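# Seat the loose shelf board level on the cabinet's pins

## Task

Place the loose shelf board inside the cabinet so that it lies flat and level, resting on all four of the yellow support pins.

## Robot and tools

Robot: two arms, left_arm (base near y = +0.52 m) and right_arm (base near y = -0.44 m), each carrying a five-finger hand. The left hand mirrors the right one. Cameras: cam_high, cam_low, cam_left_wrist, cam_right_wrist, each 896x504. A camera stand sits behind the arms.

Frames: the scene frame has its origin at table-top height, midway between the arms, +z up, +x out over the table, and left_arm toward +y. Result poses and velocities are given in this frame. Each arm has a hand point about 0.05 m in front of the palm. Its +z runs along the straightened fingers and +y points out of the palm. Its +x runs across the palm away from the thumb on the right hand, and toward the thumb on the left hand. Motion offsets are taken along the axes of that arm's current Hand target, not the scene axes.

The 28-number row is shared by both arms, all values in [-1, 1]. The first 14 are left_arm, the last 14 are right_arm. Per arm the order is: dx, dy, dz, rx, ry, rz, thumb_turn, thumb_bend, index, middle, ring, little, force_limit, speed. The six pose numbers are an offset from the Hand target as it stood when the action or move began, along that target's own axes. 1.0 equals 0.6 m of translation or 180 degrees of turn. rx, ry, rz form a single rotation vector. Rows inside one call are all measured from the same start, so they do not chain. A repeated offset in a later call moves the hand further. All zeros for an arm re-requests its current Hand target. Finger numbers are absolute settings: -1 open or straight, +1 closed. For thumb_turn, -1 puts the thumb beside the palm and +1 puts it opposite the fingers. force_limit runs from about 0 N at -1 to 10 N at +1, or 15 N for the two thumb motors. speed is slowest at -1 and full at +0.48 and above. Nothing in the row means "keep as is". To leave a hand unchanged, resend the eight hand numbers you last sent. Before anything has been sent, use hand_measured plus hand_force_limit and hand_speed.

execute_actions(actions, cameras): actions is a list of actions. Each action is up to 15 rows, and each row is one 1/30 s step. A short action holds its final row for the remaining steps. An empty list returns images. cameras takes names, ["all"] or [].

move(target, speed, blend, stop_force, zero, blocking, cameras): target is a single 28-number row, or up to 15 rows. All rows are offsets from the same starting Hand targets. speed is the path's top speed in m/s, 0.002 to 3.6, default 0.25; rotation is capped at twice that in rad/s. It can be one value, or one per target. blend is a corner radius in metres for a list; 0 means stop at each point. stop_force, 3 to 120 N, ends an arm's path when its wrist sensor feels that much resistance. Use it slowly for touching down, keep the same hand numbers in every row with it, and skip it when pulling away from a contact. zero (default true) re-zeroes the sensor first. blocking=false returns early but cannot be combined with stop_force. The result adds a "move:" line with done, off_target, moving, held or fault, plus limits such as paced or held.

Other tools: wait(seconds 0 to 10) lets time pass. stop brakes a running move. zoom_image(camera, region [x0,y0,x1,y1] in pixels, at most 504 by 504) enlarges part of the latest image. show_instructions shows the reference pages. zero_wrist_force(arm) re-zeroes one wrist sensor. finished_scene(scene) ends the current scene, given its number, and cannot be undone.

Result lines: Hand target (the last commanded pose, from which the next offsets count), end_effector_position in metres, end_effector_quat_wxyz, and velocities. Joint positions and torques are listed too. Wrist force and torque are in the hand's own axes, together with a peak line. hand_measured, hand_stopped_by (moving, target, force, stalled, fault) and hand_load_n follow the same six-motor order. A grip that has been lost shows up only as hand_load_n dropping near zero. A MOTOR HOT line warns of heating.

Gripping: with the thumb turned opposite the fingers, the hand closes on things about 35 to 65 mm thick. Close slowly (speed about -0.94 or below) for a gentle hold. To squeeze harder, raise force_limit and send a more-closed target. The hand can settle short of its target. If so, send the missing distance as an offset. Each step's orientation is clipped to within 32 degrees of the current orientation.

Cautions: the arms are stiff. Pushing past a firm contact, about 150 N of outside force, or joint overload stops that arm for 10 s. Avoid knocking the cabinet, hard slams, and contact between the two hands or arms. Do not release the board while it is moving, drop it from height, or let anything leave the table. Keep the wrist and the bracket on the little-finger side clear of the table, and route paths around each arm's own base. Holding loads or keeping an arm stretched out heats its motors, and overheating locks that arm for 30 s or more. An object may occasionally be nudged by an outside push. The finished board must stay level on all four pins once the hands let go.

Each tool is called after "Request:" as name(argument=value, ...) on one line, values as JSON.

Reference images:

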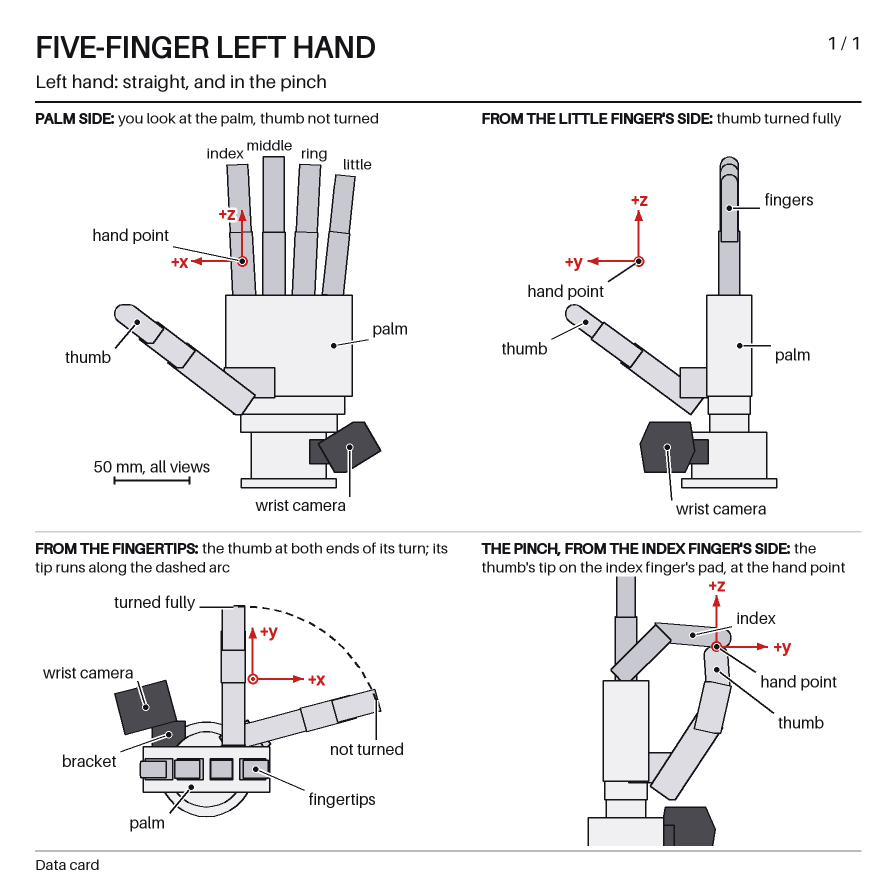

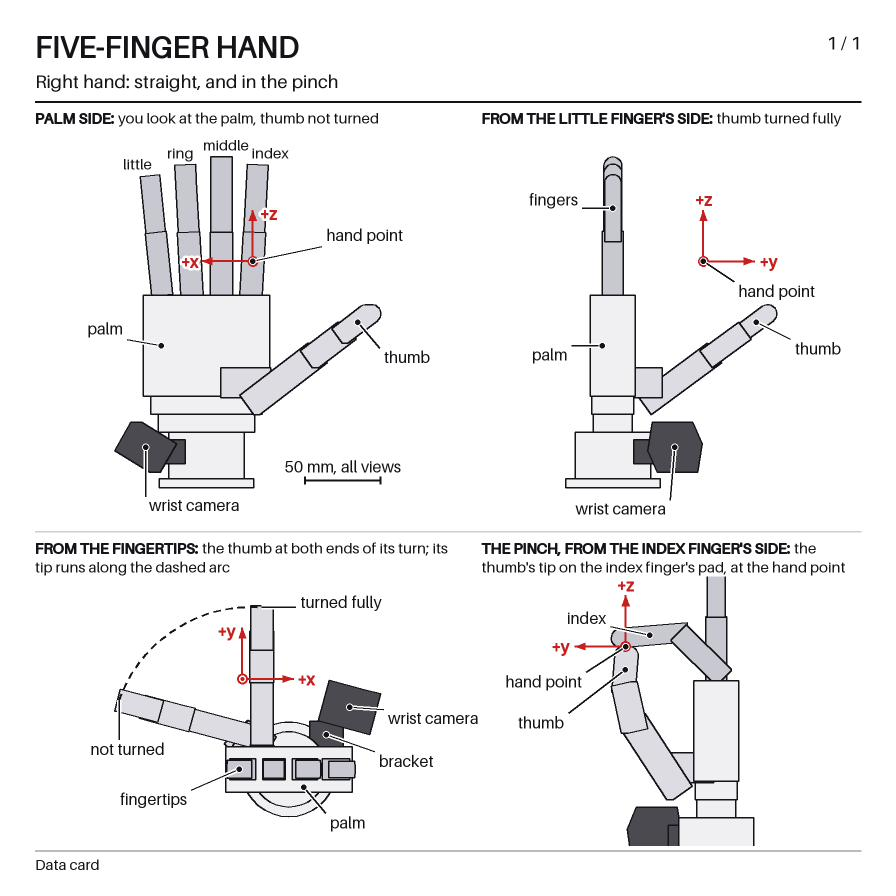

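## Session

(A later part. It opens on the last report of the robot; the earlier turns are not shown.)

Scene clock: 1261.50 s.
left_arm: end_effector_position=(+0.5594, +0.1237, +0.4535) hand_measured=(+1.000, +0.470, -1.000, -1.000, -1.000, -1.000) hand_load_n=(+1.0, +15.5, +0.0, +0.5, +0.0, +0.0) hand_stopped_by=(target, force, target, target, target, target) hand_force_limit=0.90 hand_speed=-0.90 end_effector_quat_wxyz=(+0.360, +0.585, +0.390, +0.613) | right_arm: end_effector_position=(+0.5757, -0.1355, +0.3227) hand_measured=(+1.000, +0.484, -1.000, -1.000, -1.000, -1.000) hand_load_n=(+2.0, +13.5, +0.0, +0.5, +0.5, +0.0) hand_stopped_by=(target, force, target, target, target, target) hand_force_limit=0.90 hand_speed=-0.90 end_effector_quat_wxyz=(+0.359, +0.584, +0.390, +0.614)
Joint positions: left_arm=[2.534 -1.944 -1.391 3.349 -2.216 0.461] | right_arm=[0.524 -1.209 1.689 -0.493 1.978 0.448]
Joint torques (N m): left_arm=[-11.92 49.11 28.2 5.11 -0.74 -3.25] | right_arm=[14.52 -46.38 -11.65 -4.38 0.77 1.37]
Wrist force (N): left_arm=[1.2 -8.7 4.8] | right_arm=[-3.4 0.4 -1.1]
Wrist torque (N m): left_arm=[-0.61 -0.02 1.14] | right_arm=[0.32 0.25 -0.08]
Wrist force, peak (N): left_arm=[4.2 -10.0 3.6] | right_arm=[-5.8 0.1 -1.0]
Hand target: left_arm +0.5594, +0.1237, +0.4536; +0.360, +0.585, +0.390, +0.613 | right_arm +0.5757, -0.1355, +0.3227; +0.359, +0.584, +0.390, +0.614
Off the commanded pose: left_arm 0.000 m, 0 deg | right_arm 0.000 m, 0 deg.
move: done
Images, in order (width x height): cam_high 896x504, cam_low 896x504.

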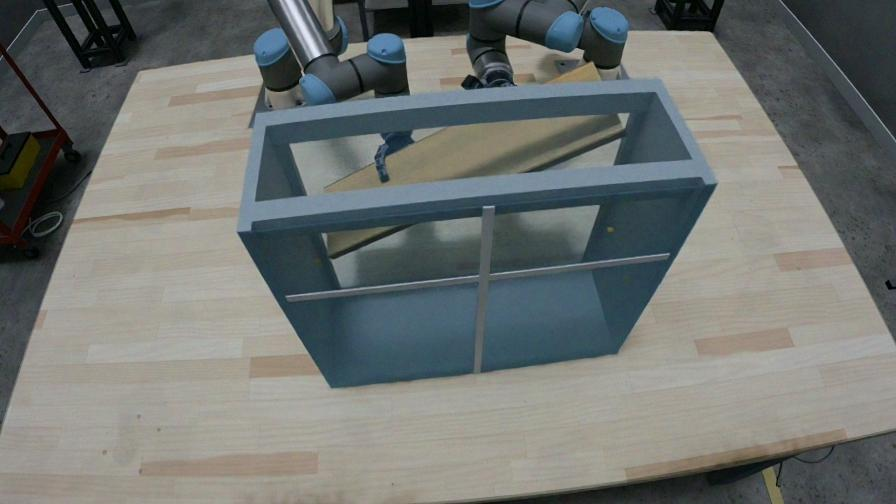

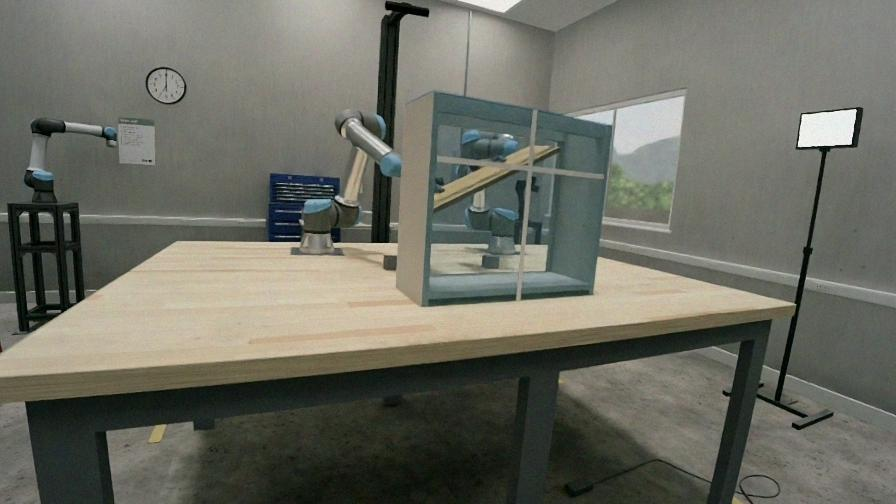

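Request:
move(target=[-0.0017,0.0008,0.0833,0,0,0,1,0.85,-1,-1,-1,-1,0.9,-0.9,-0.002,0.001,0.0833,0,0,0,1,0.85,-1,-1,-1,-1,0.9,-0.9], speed=0.04, stop_force=15, cameras=["all"])

Request:
zoom_image(camera="cam_low", region=[390, 100, 620, 310])

Request:
zoom_image(camera="cam_high", region=[240, 80, 480, 300])

Request:
zoom_image(camera="cam_high", region=[480, 30, 720, 280])

Scene clock: 1280.90 s.
left_arm: end_effector_position=(+0.6094, +0.1254, +0.4541) hand_measured=(+1.000, +0.470, -1.000, -1.000, -1.000, -1.000) hand_load_n=(+1.0, +15.5, +0.0, +0.5, +0.0, +0.0) hand_stopped_by=(target, force, target, target, target, target) hand_force_limit=0.90 hand_speed=-0.90 end_effector_quat_wxyz=(+0.360, +0.585, +0.390, +0.613) | right_arm: end_effector_position=(+0.6257, -0.1338, +0.3233) hand_measured=(+1.000, +0.484, -1.000, -1.000, -1.000, -1.000) hand_load_n=(+2.5, +13.5, +0.0, +0.5, +0.0, +0.0) hand_stopped_by=(target, force, target, target, target, target) hand_force_limit=0.90 hand_speed=-0.90 end_effector_quat_wxyz=(+0.359, +0.584, +0.390, +0.614)
Joint positions: left_arm=[2.584 -2.027 -1.27 3.311 -2.166 0.46] | right_arm=[0.486 -1.123 1.561 -0.451 1.939 0.449]
Joint torques (N m): left_arm=[-12.17 51.37 29.5 5.01 -0.4 -3.27] | right_arm=[15.62 -50.8 -13.6 -4.57 0.32 1.48]
Wrist force (N): left_arm=[1.6 -8.6 4.7] | right_arm=[-4.0 -0.2 -1.3]
Wrist torque (N m): left_arm=[-0.57 0.02 1.10] | right_arm=[0.30 0.22 -0.12]
Wrist force, peak (N): left_arm=[4.4 -9.6 3.7] | right_arm=[-6.5 0.3 -1.4]
Hand target: left_arm +0.6094, +0.1254, +0.4541; +0.360, +0.585, +0.390, +0.613 | right_arm +0.6257, -0.1338, +0.3233; +0.359, +0.584, +0.390, +0.614
Off the commanded pose: left_arm 0.000 m, 0 deg | right_arm 0.000 m, 0 deg.
move: done

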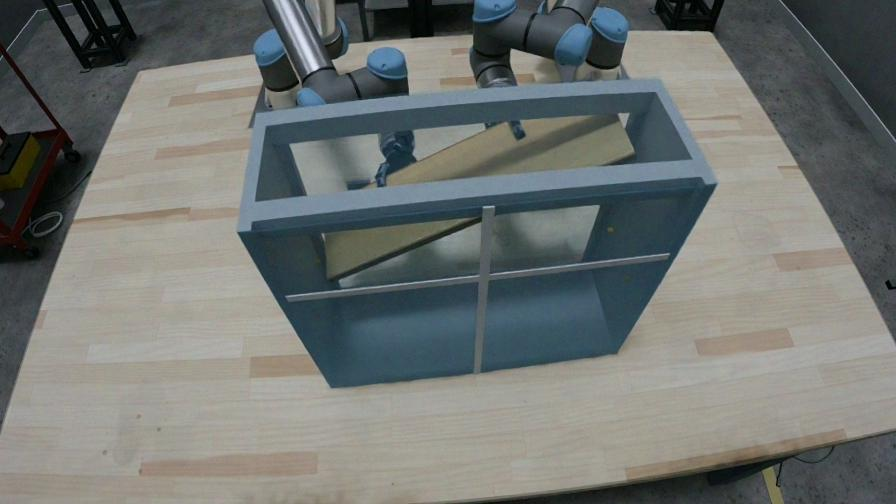

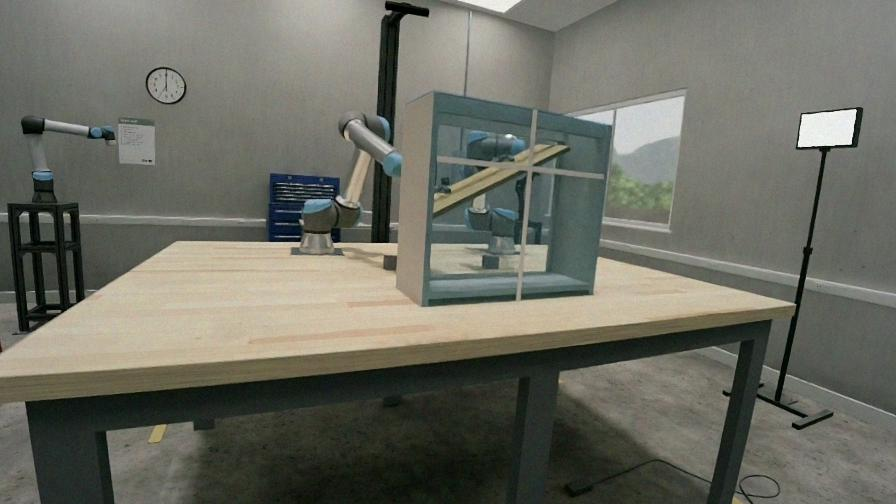

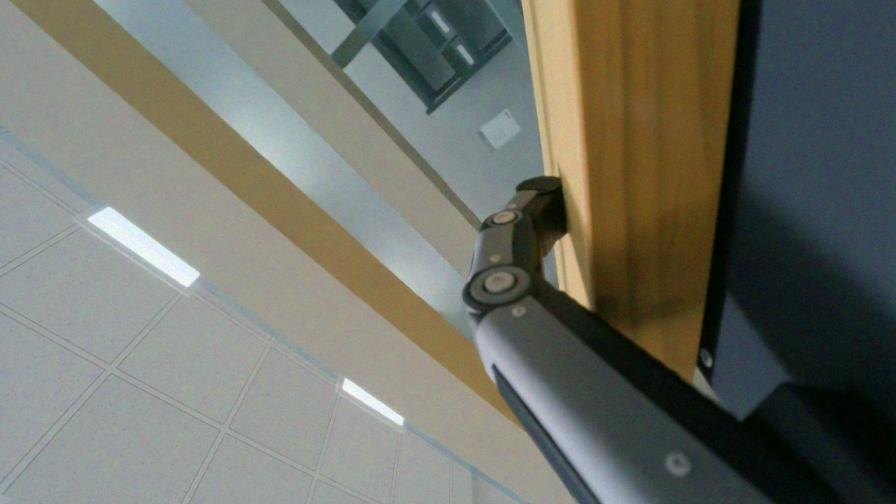

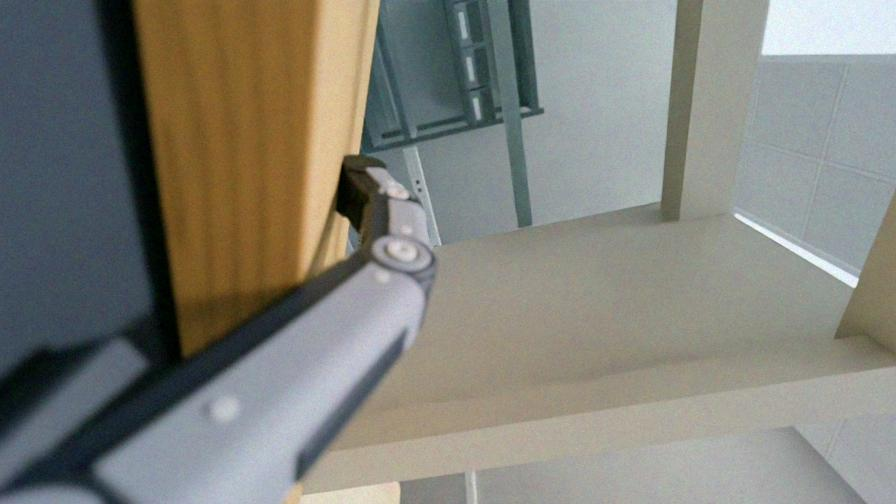

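Scaled by 2.191 from the camera's 896x504 image, which has a finer 1280x720 frame.

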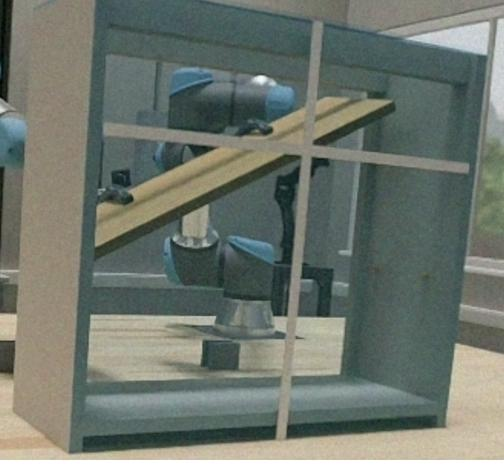

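Scaled by 2.100 from the camera's 896x504 image, which has a finer 1280x720 frame.

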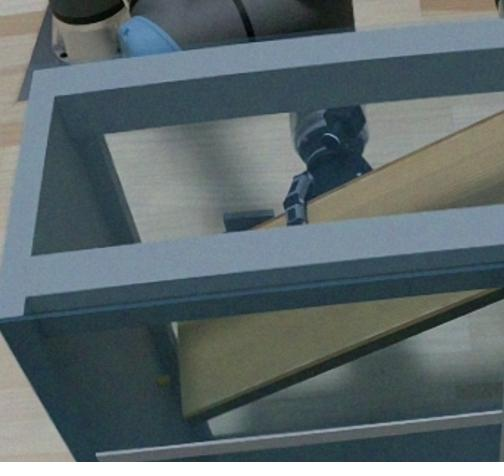

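Scaled by 2.016 from the camera's 896x504 image, which has a finer 1280x720 frame.

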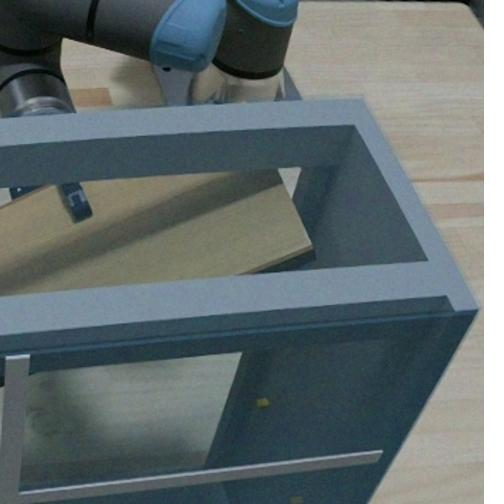

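Request:
move(target=[-0.0017,0.0008,0.0833,0,0,0,1,0.85,-1,-1,-1,-1,0.9,-0.9,-0.002,0.001,0.0833,0,0,0,1,0.85,-1,-1,-1,-1,0.9,-0.9], speed=0.04, stop_force=15, cameras=["all"])

Request:
zoom_image(camera="cam_low", region=[390, 100, 620, 310])

Request:
zoom_image(camera="cam_high", region=[240, 80, 480, 300])

Request:
zoom_image(camera="cam_high", region=[480, 30, 720, 280])

Scene clock: 1296.67 s.
left_arm: end_effector_position=(+0.6594, +0.1271, +0.4547) hand_measured=(+1.000, +0.470, -1.000, -1.000, -1.000, -1.000) hand_load_n=(+1.5, +15.5, +0.0, +0.5, +0.0, +0.0) hand_stopped_by=(target, force, target, target, target, target) hand_force_limit=0.90 hand_speed=-0.90 end_effector_quat_wxyz=(+0.360, +0.585, +0.390, +0.613) | right_arm: end_effector_position=(+0.6757, -0.1322, +0.3239) hand_measured=(+1.000, +0.484, -1.000, -1.000, -1.000, -1.000) hand_load_n=(+2.0, +13.5, +0.0, +1.0, +0.0, +0.0) hand_stopped_by=(target, force, target, target, target, target) hand_force_limit=0.90 hand_speed=-0.90 end_effector_quat_wxyz=(+0.359, +0.584, +0.390, +0.614)
Joint positions: left_arm=[2.628 -2.119 -1.129 3.261 -2.122 0.46] | right_arm=[0.453 -1.033 1.418 -0.398 1.906 0.449]
Joint torques (N m): left_arm=[-12.31 54.78 34.38 5.08 -0.33 -3.09] | right_arm=[14.82 -54.55 -20.41 -4.65 0.15 1.56]
Wrist force (N): left_arm=[2.3 -8.6 4.6] | right_arm=[-4.8 -0.4 -1.2]
Wrist torque (N m): left_arm=[-0.55 -0.07 1.14] | right_arm=[0.29 0.21 -0.14]
Wrist force, peak (N): left_arm=[5.0 -8.6 3.5] | right_arm=[-7.4 0.3 -1.7]
Hand target: left_arm +0.6594, +0.1270, +0.4547; +0.360, +0.585, +0.390, +0.613 | right_arm +0.6757, -0.1322, +0.3239; +0.359, +0.584, +0.390, +0.614
Off the commanded pose: left_arm 0.000 m, 0 deg | right_arm 0.000 m, 0 deg.
move: done

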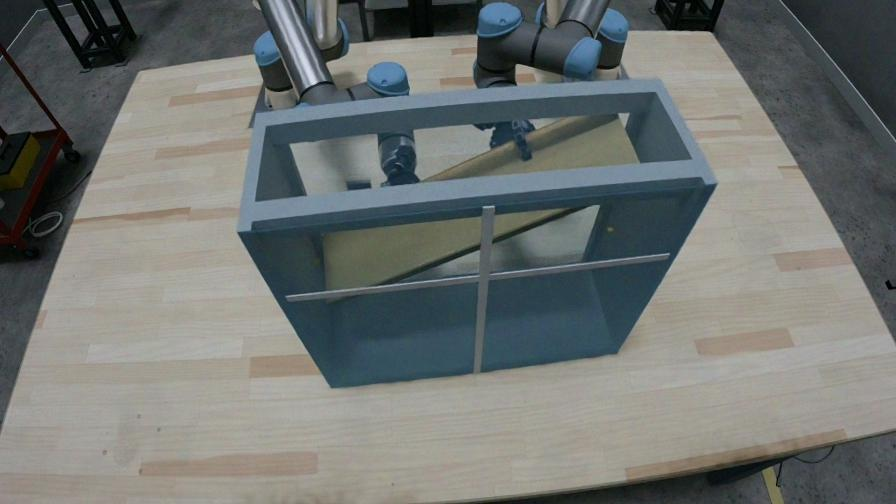

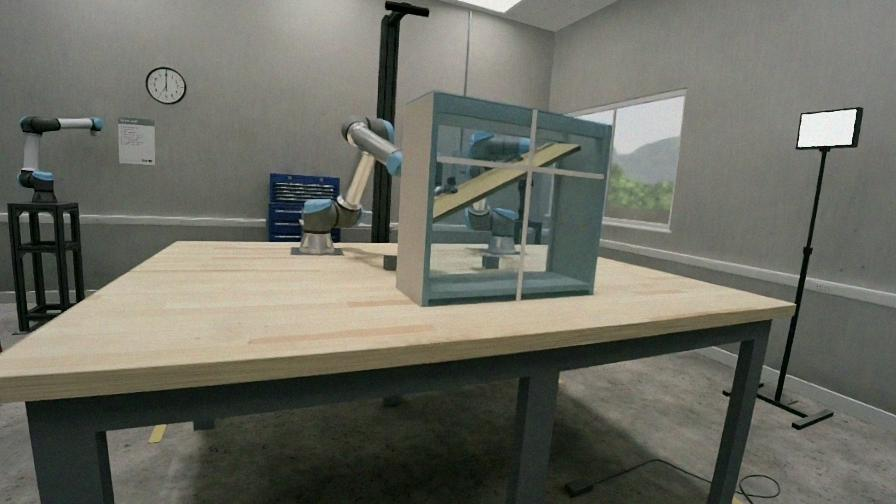

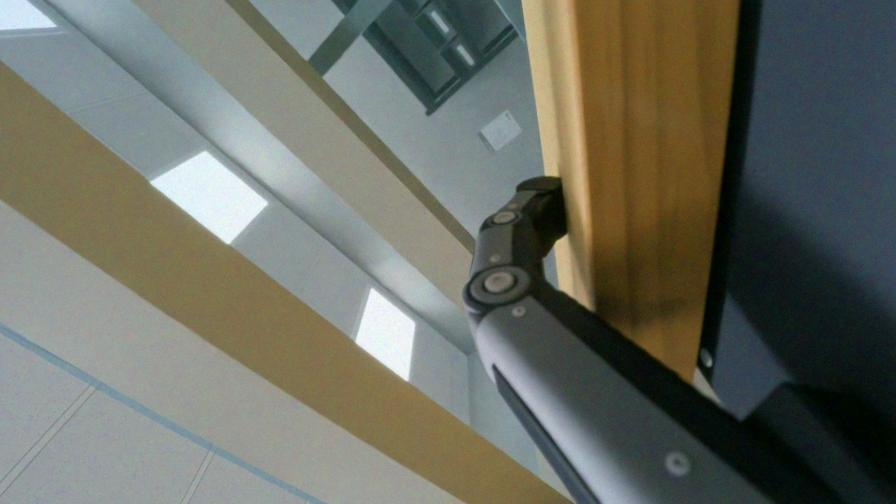

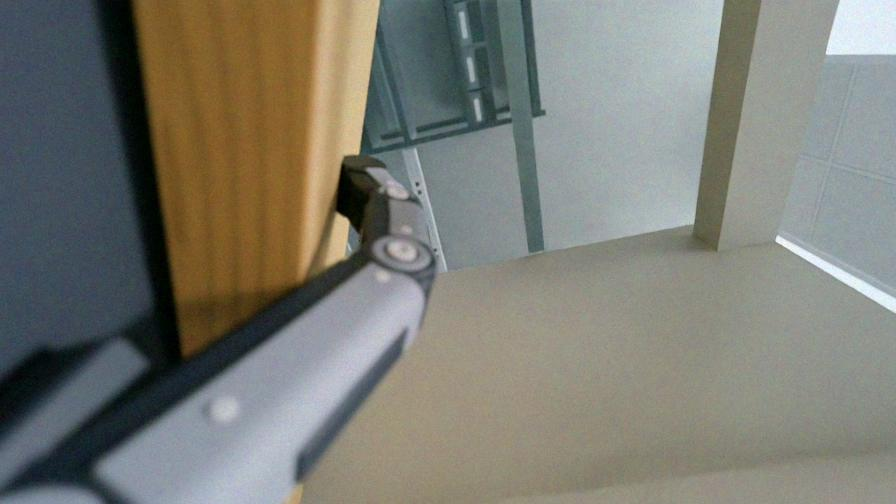

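Scaled by 2.191 from the camera's 896x504 image, which has a finer 1280x720 frame.

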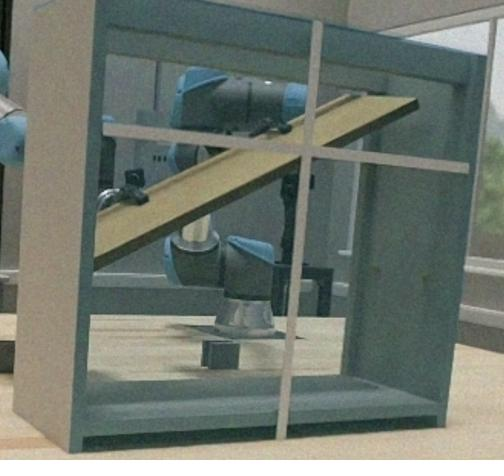

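Scaled by 2.100 from the camera's 896x504 image, which has a finer 1280x720 frame.

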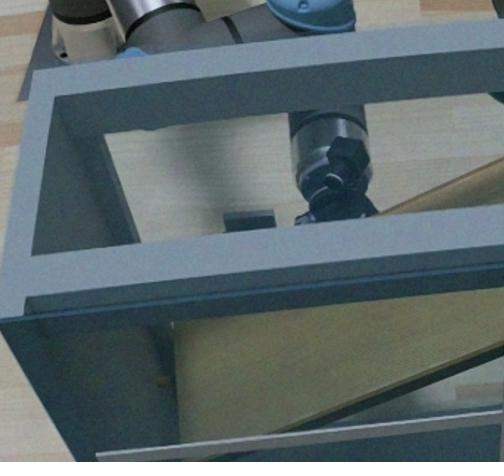

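Scaled by 2.016 from the camera's 896x504 image, which has a finer 1280x720 frame.

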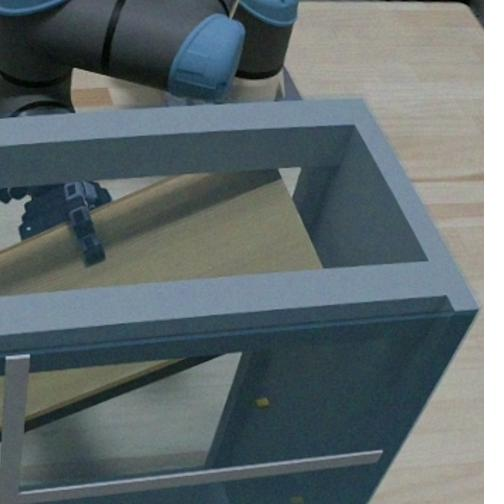

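Request:
move(target=[-0.0017,0.0008,0.0767,0,0,0,1,0.85,-1,-1,-1,-1,0.9,-0.9,-0.002,0.001,0.0767,0,0,0,1,0.85,-1,-1,-1,-1,0.9,-0.9], speed=0.03, stop_force=12, cameras=["all"])

Request:
zoom_image(camera="cam_low", region=[390, 100, 620, 310])

Request:
zoom_image(camera="cam_high", region=[240, 80, 480, 300])

Request:
zoom_image(camera="cam_high", region=[480, 30, 720, 280])

Scene clock: 1313.10 s.
left_arm: end_effector_position=(+0.7054, +0.1285, +0.4552) hand_measured=(+1.000, +0.470, -1.000, -1.000, -1.000, -1.000) hand_load_n=(+1.0, +15.0, +0.0, +0.5, +0.0, +0.0) hand_stopped_by=(target, force, target, target, target, target) hand_force_limit=0.90 hand_speed=-0.90 end_effector_quat_wxyz=(+0.360, +0.585, +0.390, +0.613) | right_arm: end_effector_position=(+0.7217, -0.1308, +0.3245) hand_measured=(+1.000, +0.484, -1.000, -1.000, -1.000, -1.000) hand_load_n=(+2.0, +13.5, +0.0, +0.5, +0.0, +0.0) hand_stopped_by=(target, force, target, target, target, target) hand_force_limit=0.90 hand_speed=-0.90 end_effector_quat_wxyz=(+0.359, +0.584, +0.390, +0.614)
Joint positions: left_arm=[2.664 -2.215 -0.973 3.201 -2.086 0.459] | right_arm=[0.426 -0.943 1.27 -0.34 1.88 0.449]
Joint torques (N m): left_arm=[-13 58.38 32.48 5.01 -0.43 -3.26] | right_arm=[15.78 -59.39 -14.81 -4.44 0.34 1.61]
Wrist force (N): left_arm=[2.3 -8.2 4.6] | right_arm=[-4.4 0.3 -1.1]
Wrist torque (N m): left_arm=[-0.53 -0.04 1.12] | right_arm=[0.35 0.15 -0.13]
Wrist force, peak (N): left_arm=[6.4 -8.4 3.9] | right_arm=[-8.2 0.7 -0.3]
Hand target: left_arm +0.7054, +0.1285, +0.4552; +0.360, +0.585, +0.390, +0.613 | right_arm +0.7217, -0.1307, +0.3245; +0.359, +0.584, +0.390, +0.614
Off the commanded pose: left_arm 0.000 m, 0 deg | right_arm 0.000 m, 0 deg.
move: done

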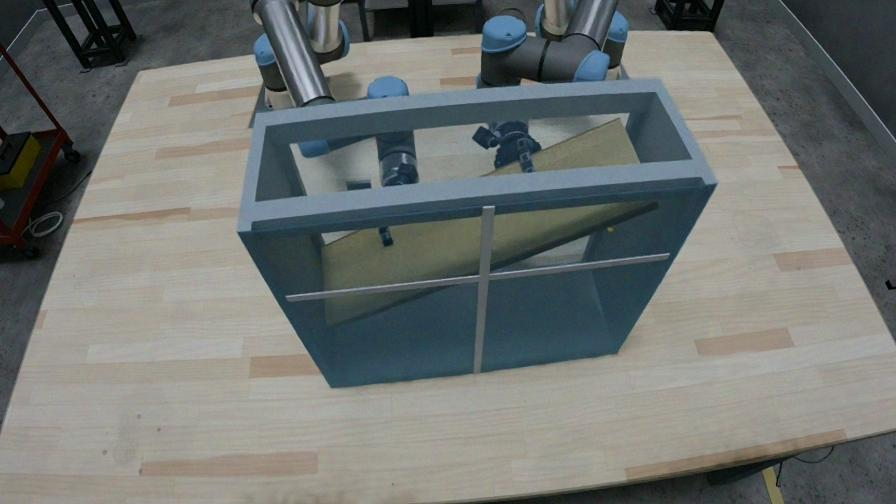

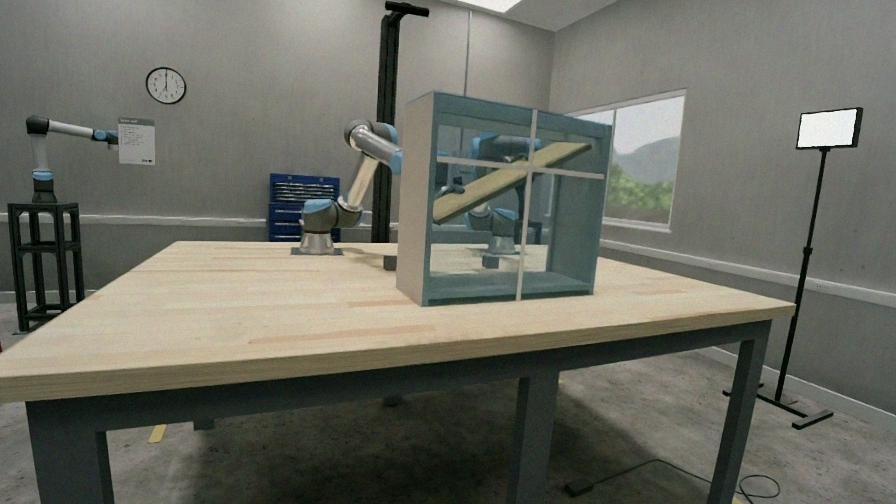

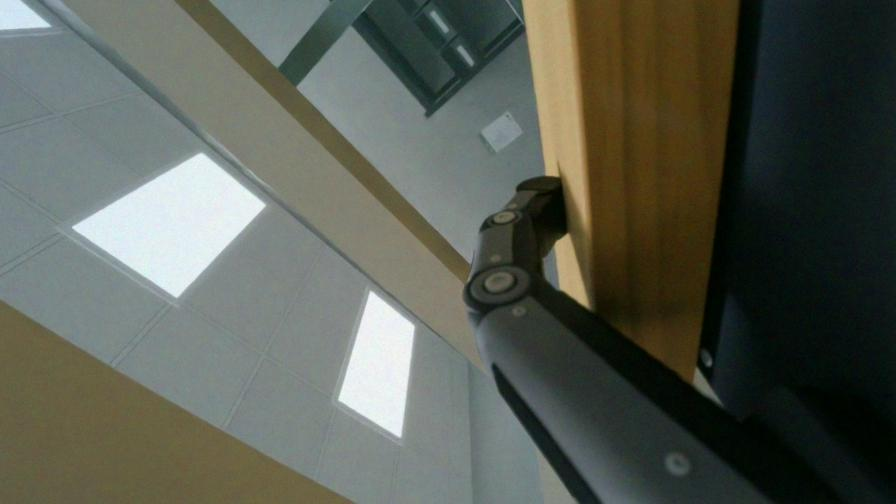

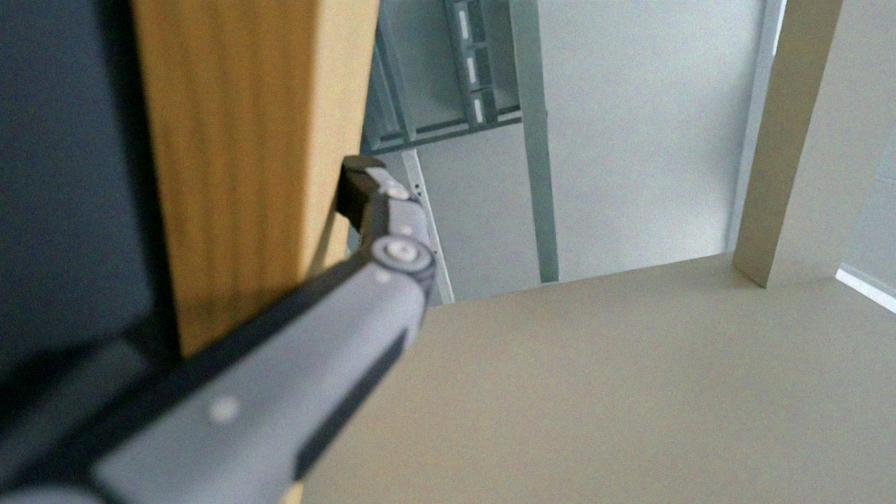

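Scaled by 2.191 from the camera's 896x504 image, which has a finer 1280x720 frame.

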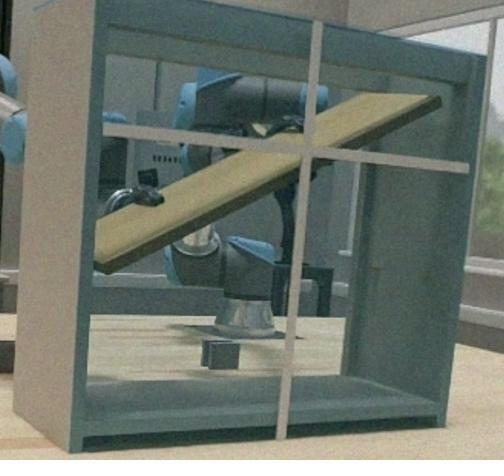

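Scaled by 2.100 from the camera's 896x504 image, which has a finer 1280x720 frame.

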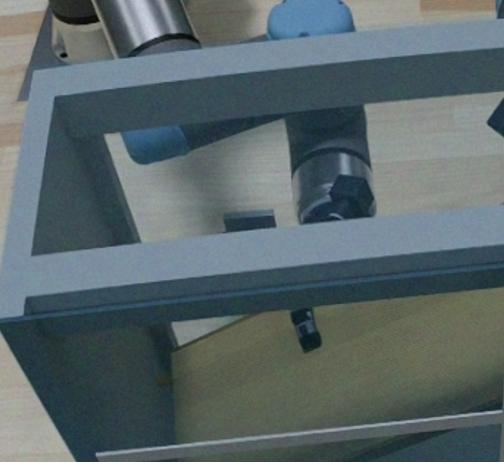

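Scaled by 2.016 from the camera's 896x504 image, which has a finer 1280x720 frame.

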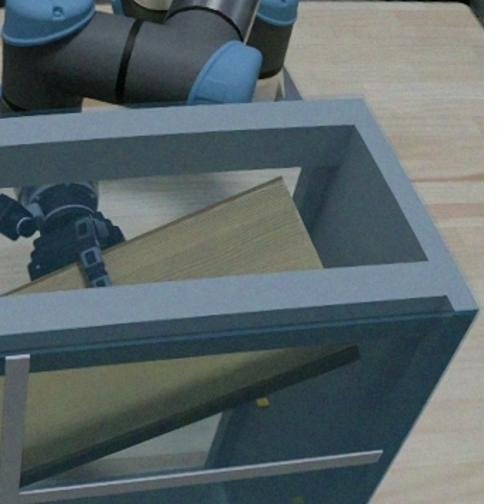

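Request:
move(target=[0.013,0.002,0.0007,0.0005,0,-0.0222,1,0.85,-1,-1,-1,-1,0.9,-0.9,0.0137,0.0355,-0.0007,0.0006,0,-0.0222,1,0.85,-1,-1,-1,-1,0.9,-0.9], speed=0.04, cameras=["all"])

Request:
zoom_image(camera="cam_low", region=[390, 100, 620, 310])

Request:
zoom_image(camera="cam_high", region=[240, 80, 480, 300])

Request:
zoom_image(camera="cam_high", region=[480, 30, 720, 280])

Scene clock: 1387.07 s.
left_arm: end_effector_position=(+0.7054, +0.1350, +0.4597) hand_measured=(+1.000, +0.470, -1.000, -1.000, -1.000, -1.000) hand_load_n=(+1.0, +15.0, +0.0, +0.5, +0.0, +0.0) hand_stopped_by=(target, force, target, target, target, target) hand_force_limit=0.90 hand_speed=-0.90 end_effector_quat_wxyz=(+0.381, +0.572, +0.410, +0.600) end_effector_velocity=(+0.000, +0.000, +0.000) end_effector_angular_velocity=(+0.005, +0.000, +0.001) | right_arm: end_effector_position=(+0.7211, -0.1328, +0.3474) hand_measured=(+1.000, +0.484, -1.000, -1.000, -1.000, -1.000) hand_load_n=(+2.0, +13.5, +0.0, +1.0, +0.0, +0.0) hand_stopped_by=(target, force, target, target, target, target) hand_force_limit=0.90 hand_speed=-0.90 end_effector_quat_wxyz=(+0.380, +0.571, +0.411, +0.601) end_effector_velocity=(+0.000, +0.000, +0.000) end_effector_angular_velocity=(+0.006, -0.002, +0.000)
Joint positions: left_arm=[2.666 -2.212 -0.964 3.187 -2.084 0.388] | right_arm=[0.419 -0.965 1.254 -0.3 1.871 0.38]
Joint velocities: left_arm=[0.001 0 0 0 0 0.006] | right_arm=[0 0.001 0 -0.004 0.001 0.005]
Joint torques (N m): left_arm=[4.28 54.48 26.76 4.61 1.4 1.68] | right_arm=[-1.41 -39.79 -15.01 -4.42 -0.91 1.87]
Wrist force (N): left_arm=[4.0 -7.7 2.4] | right_arm=[-5.7 0.1 1.8]
Wrist torque (N m): left_arm=[-0.42 -0.51 1.10] | right_arm=[0.22 -0.08 -0.20]
Wrist force, peak (N): left_arm=[6.8 -8.9 3.4] | right_arm=[-9.0 0.8 -0.2]
Hand target: left_arm +0.7054, +0.1350, +0.4597; +0.381, +0.572, +0.410, +0.600 | right_arm +0.7211, -0.1327, +0.3472; +0.379, +0.571, +0.411, +0.601
Off the commanded pose: left_arm 0.000 m, 0 deg | right_arm 0.000 m, 0 deg.
move: done

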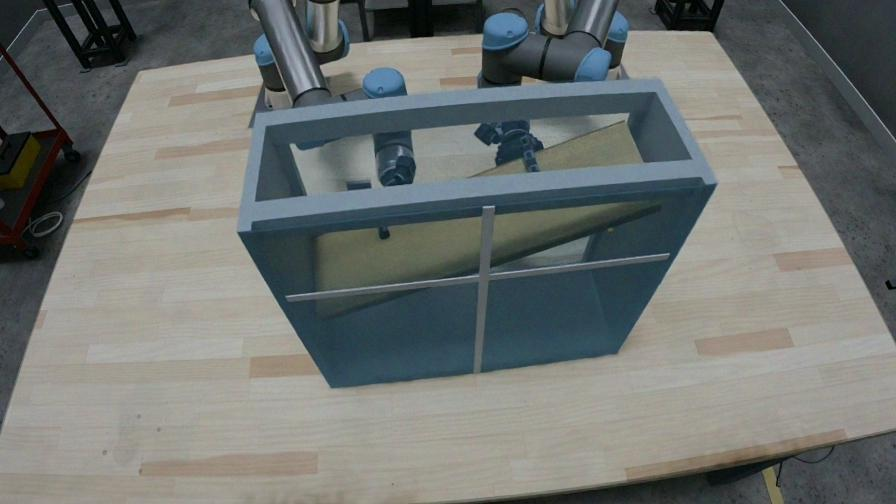

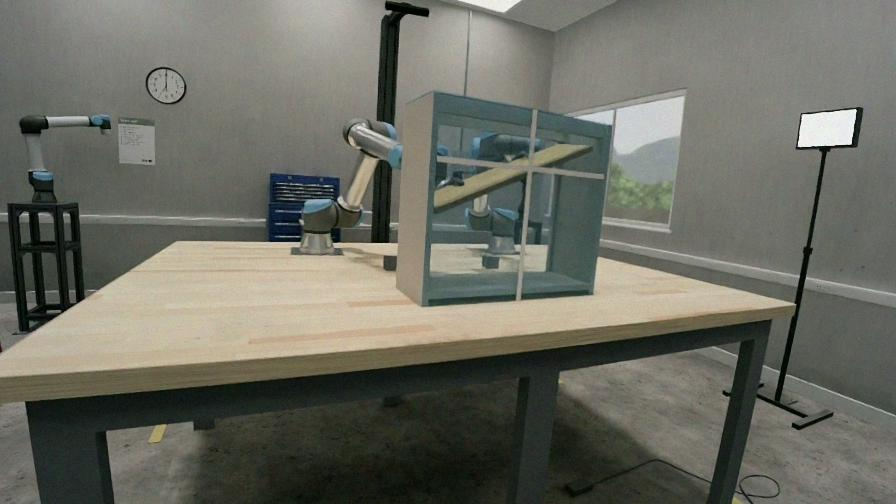

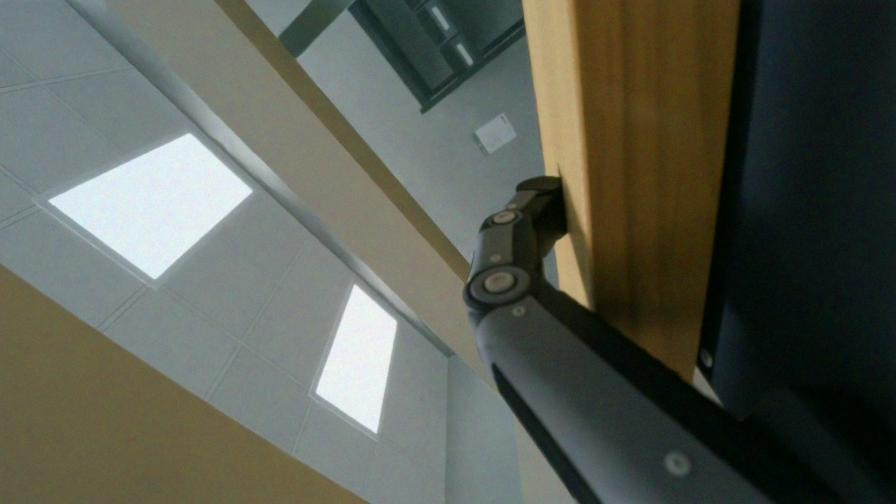

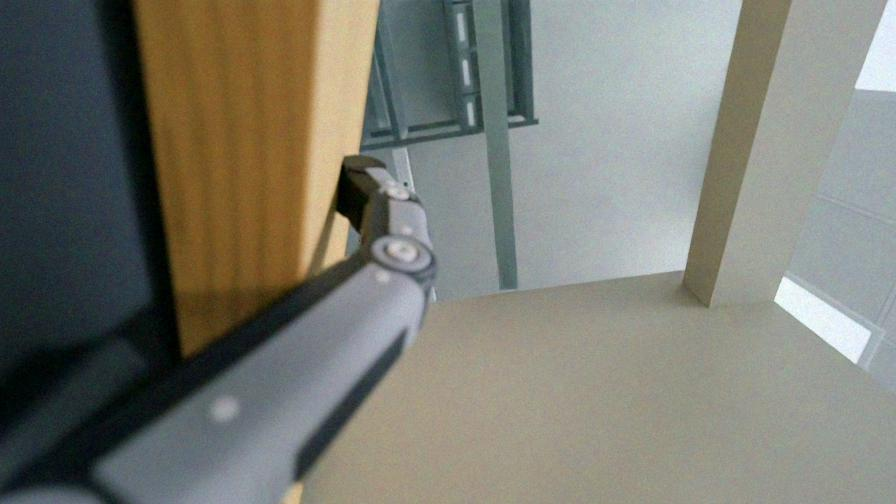

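Scaled by 2.191 from the camera's 896x504 image, which has a finer 1280x720 frame.

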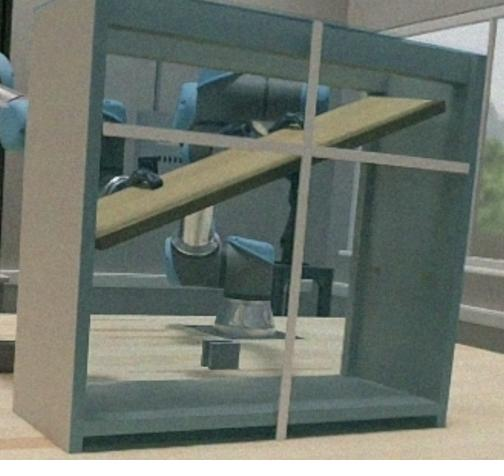

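Scaled by 2.100 from the camera's 896x504 image, which has a finer 1280x720 frame.

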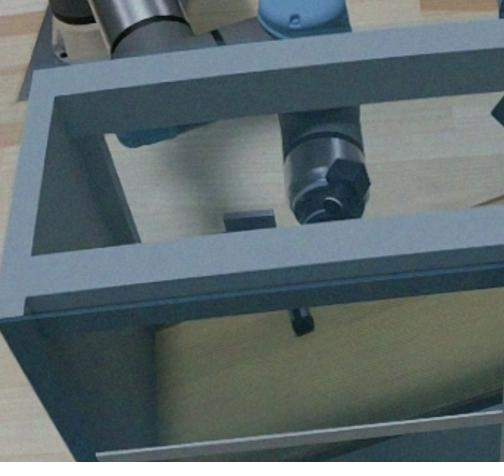

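Scaled by 2.016 from the camera's 896x504 image, which has a finer 1280x720 frame.

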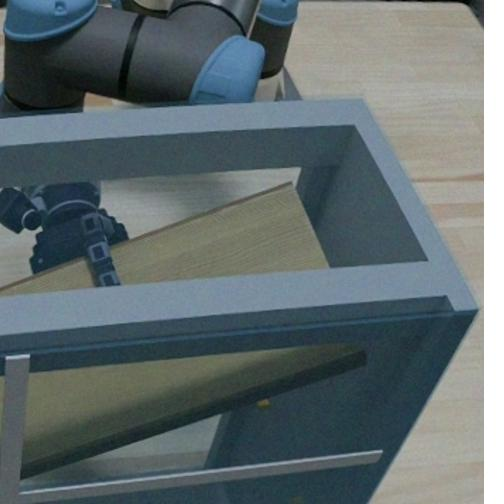

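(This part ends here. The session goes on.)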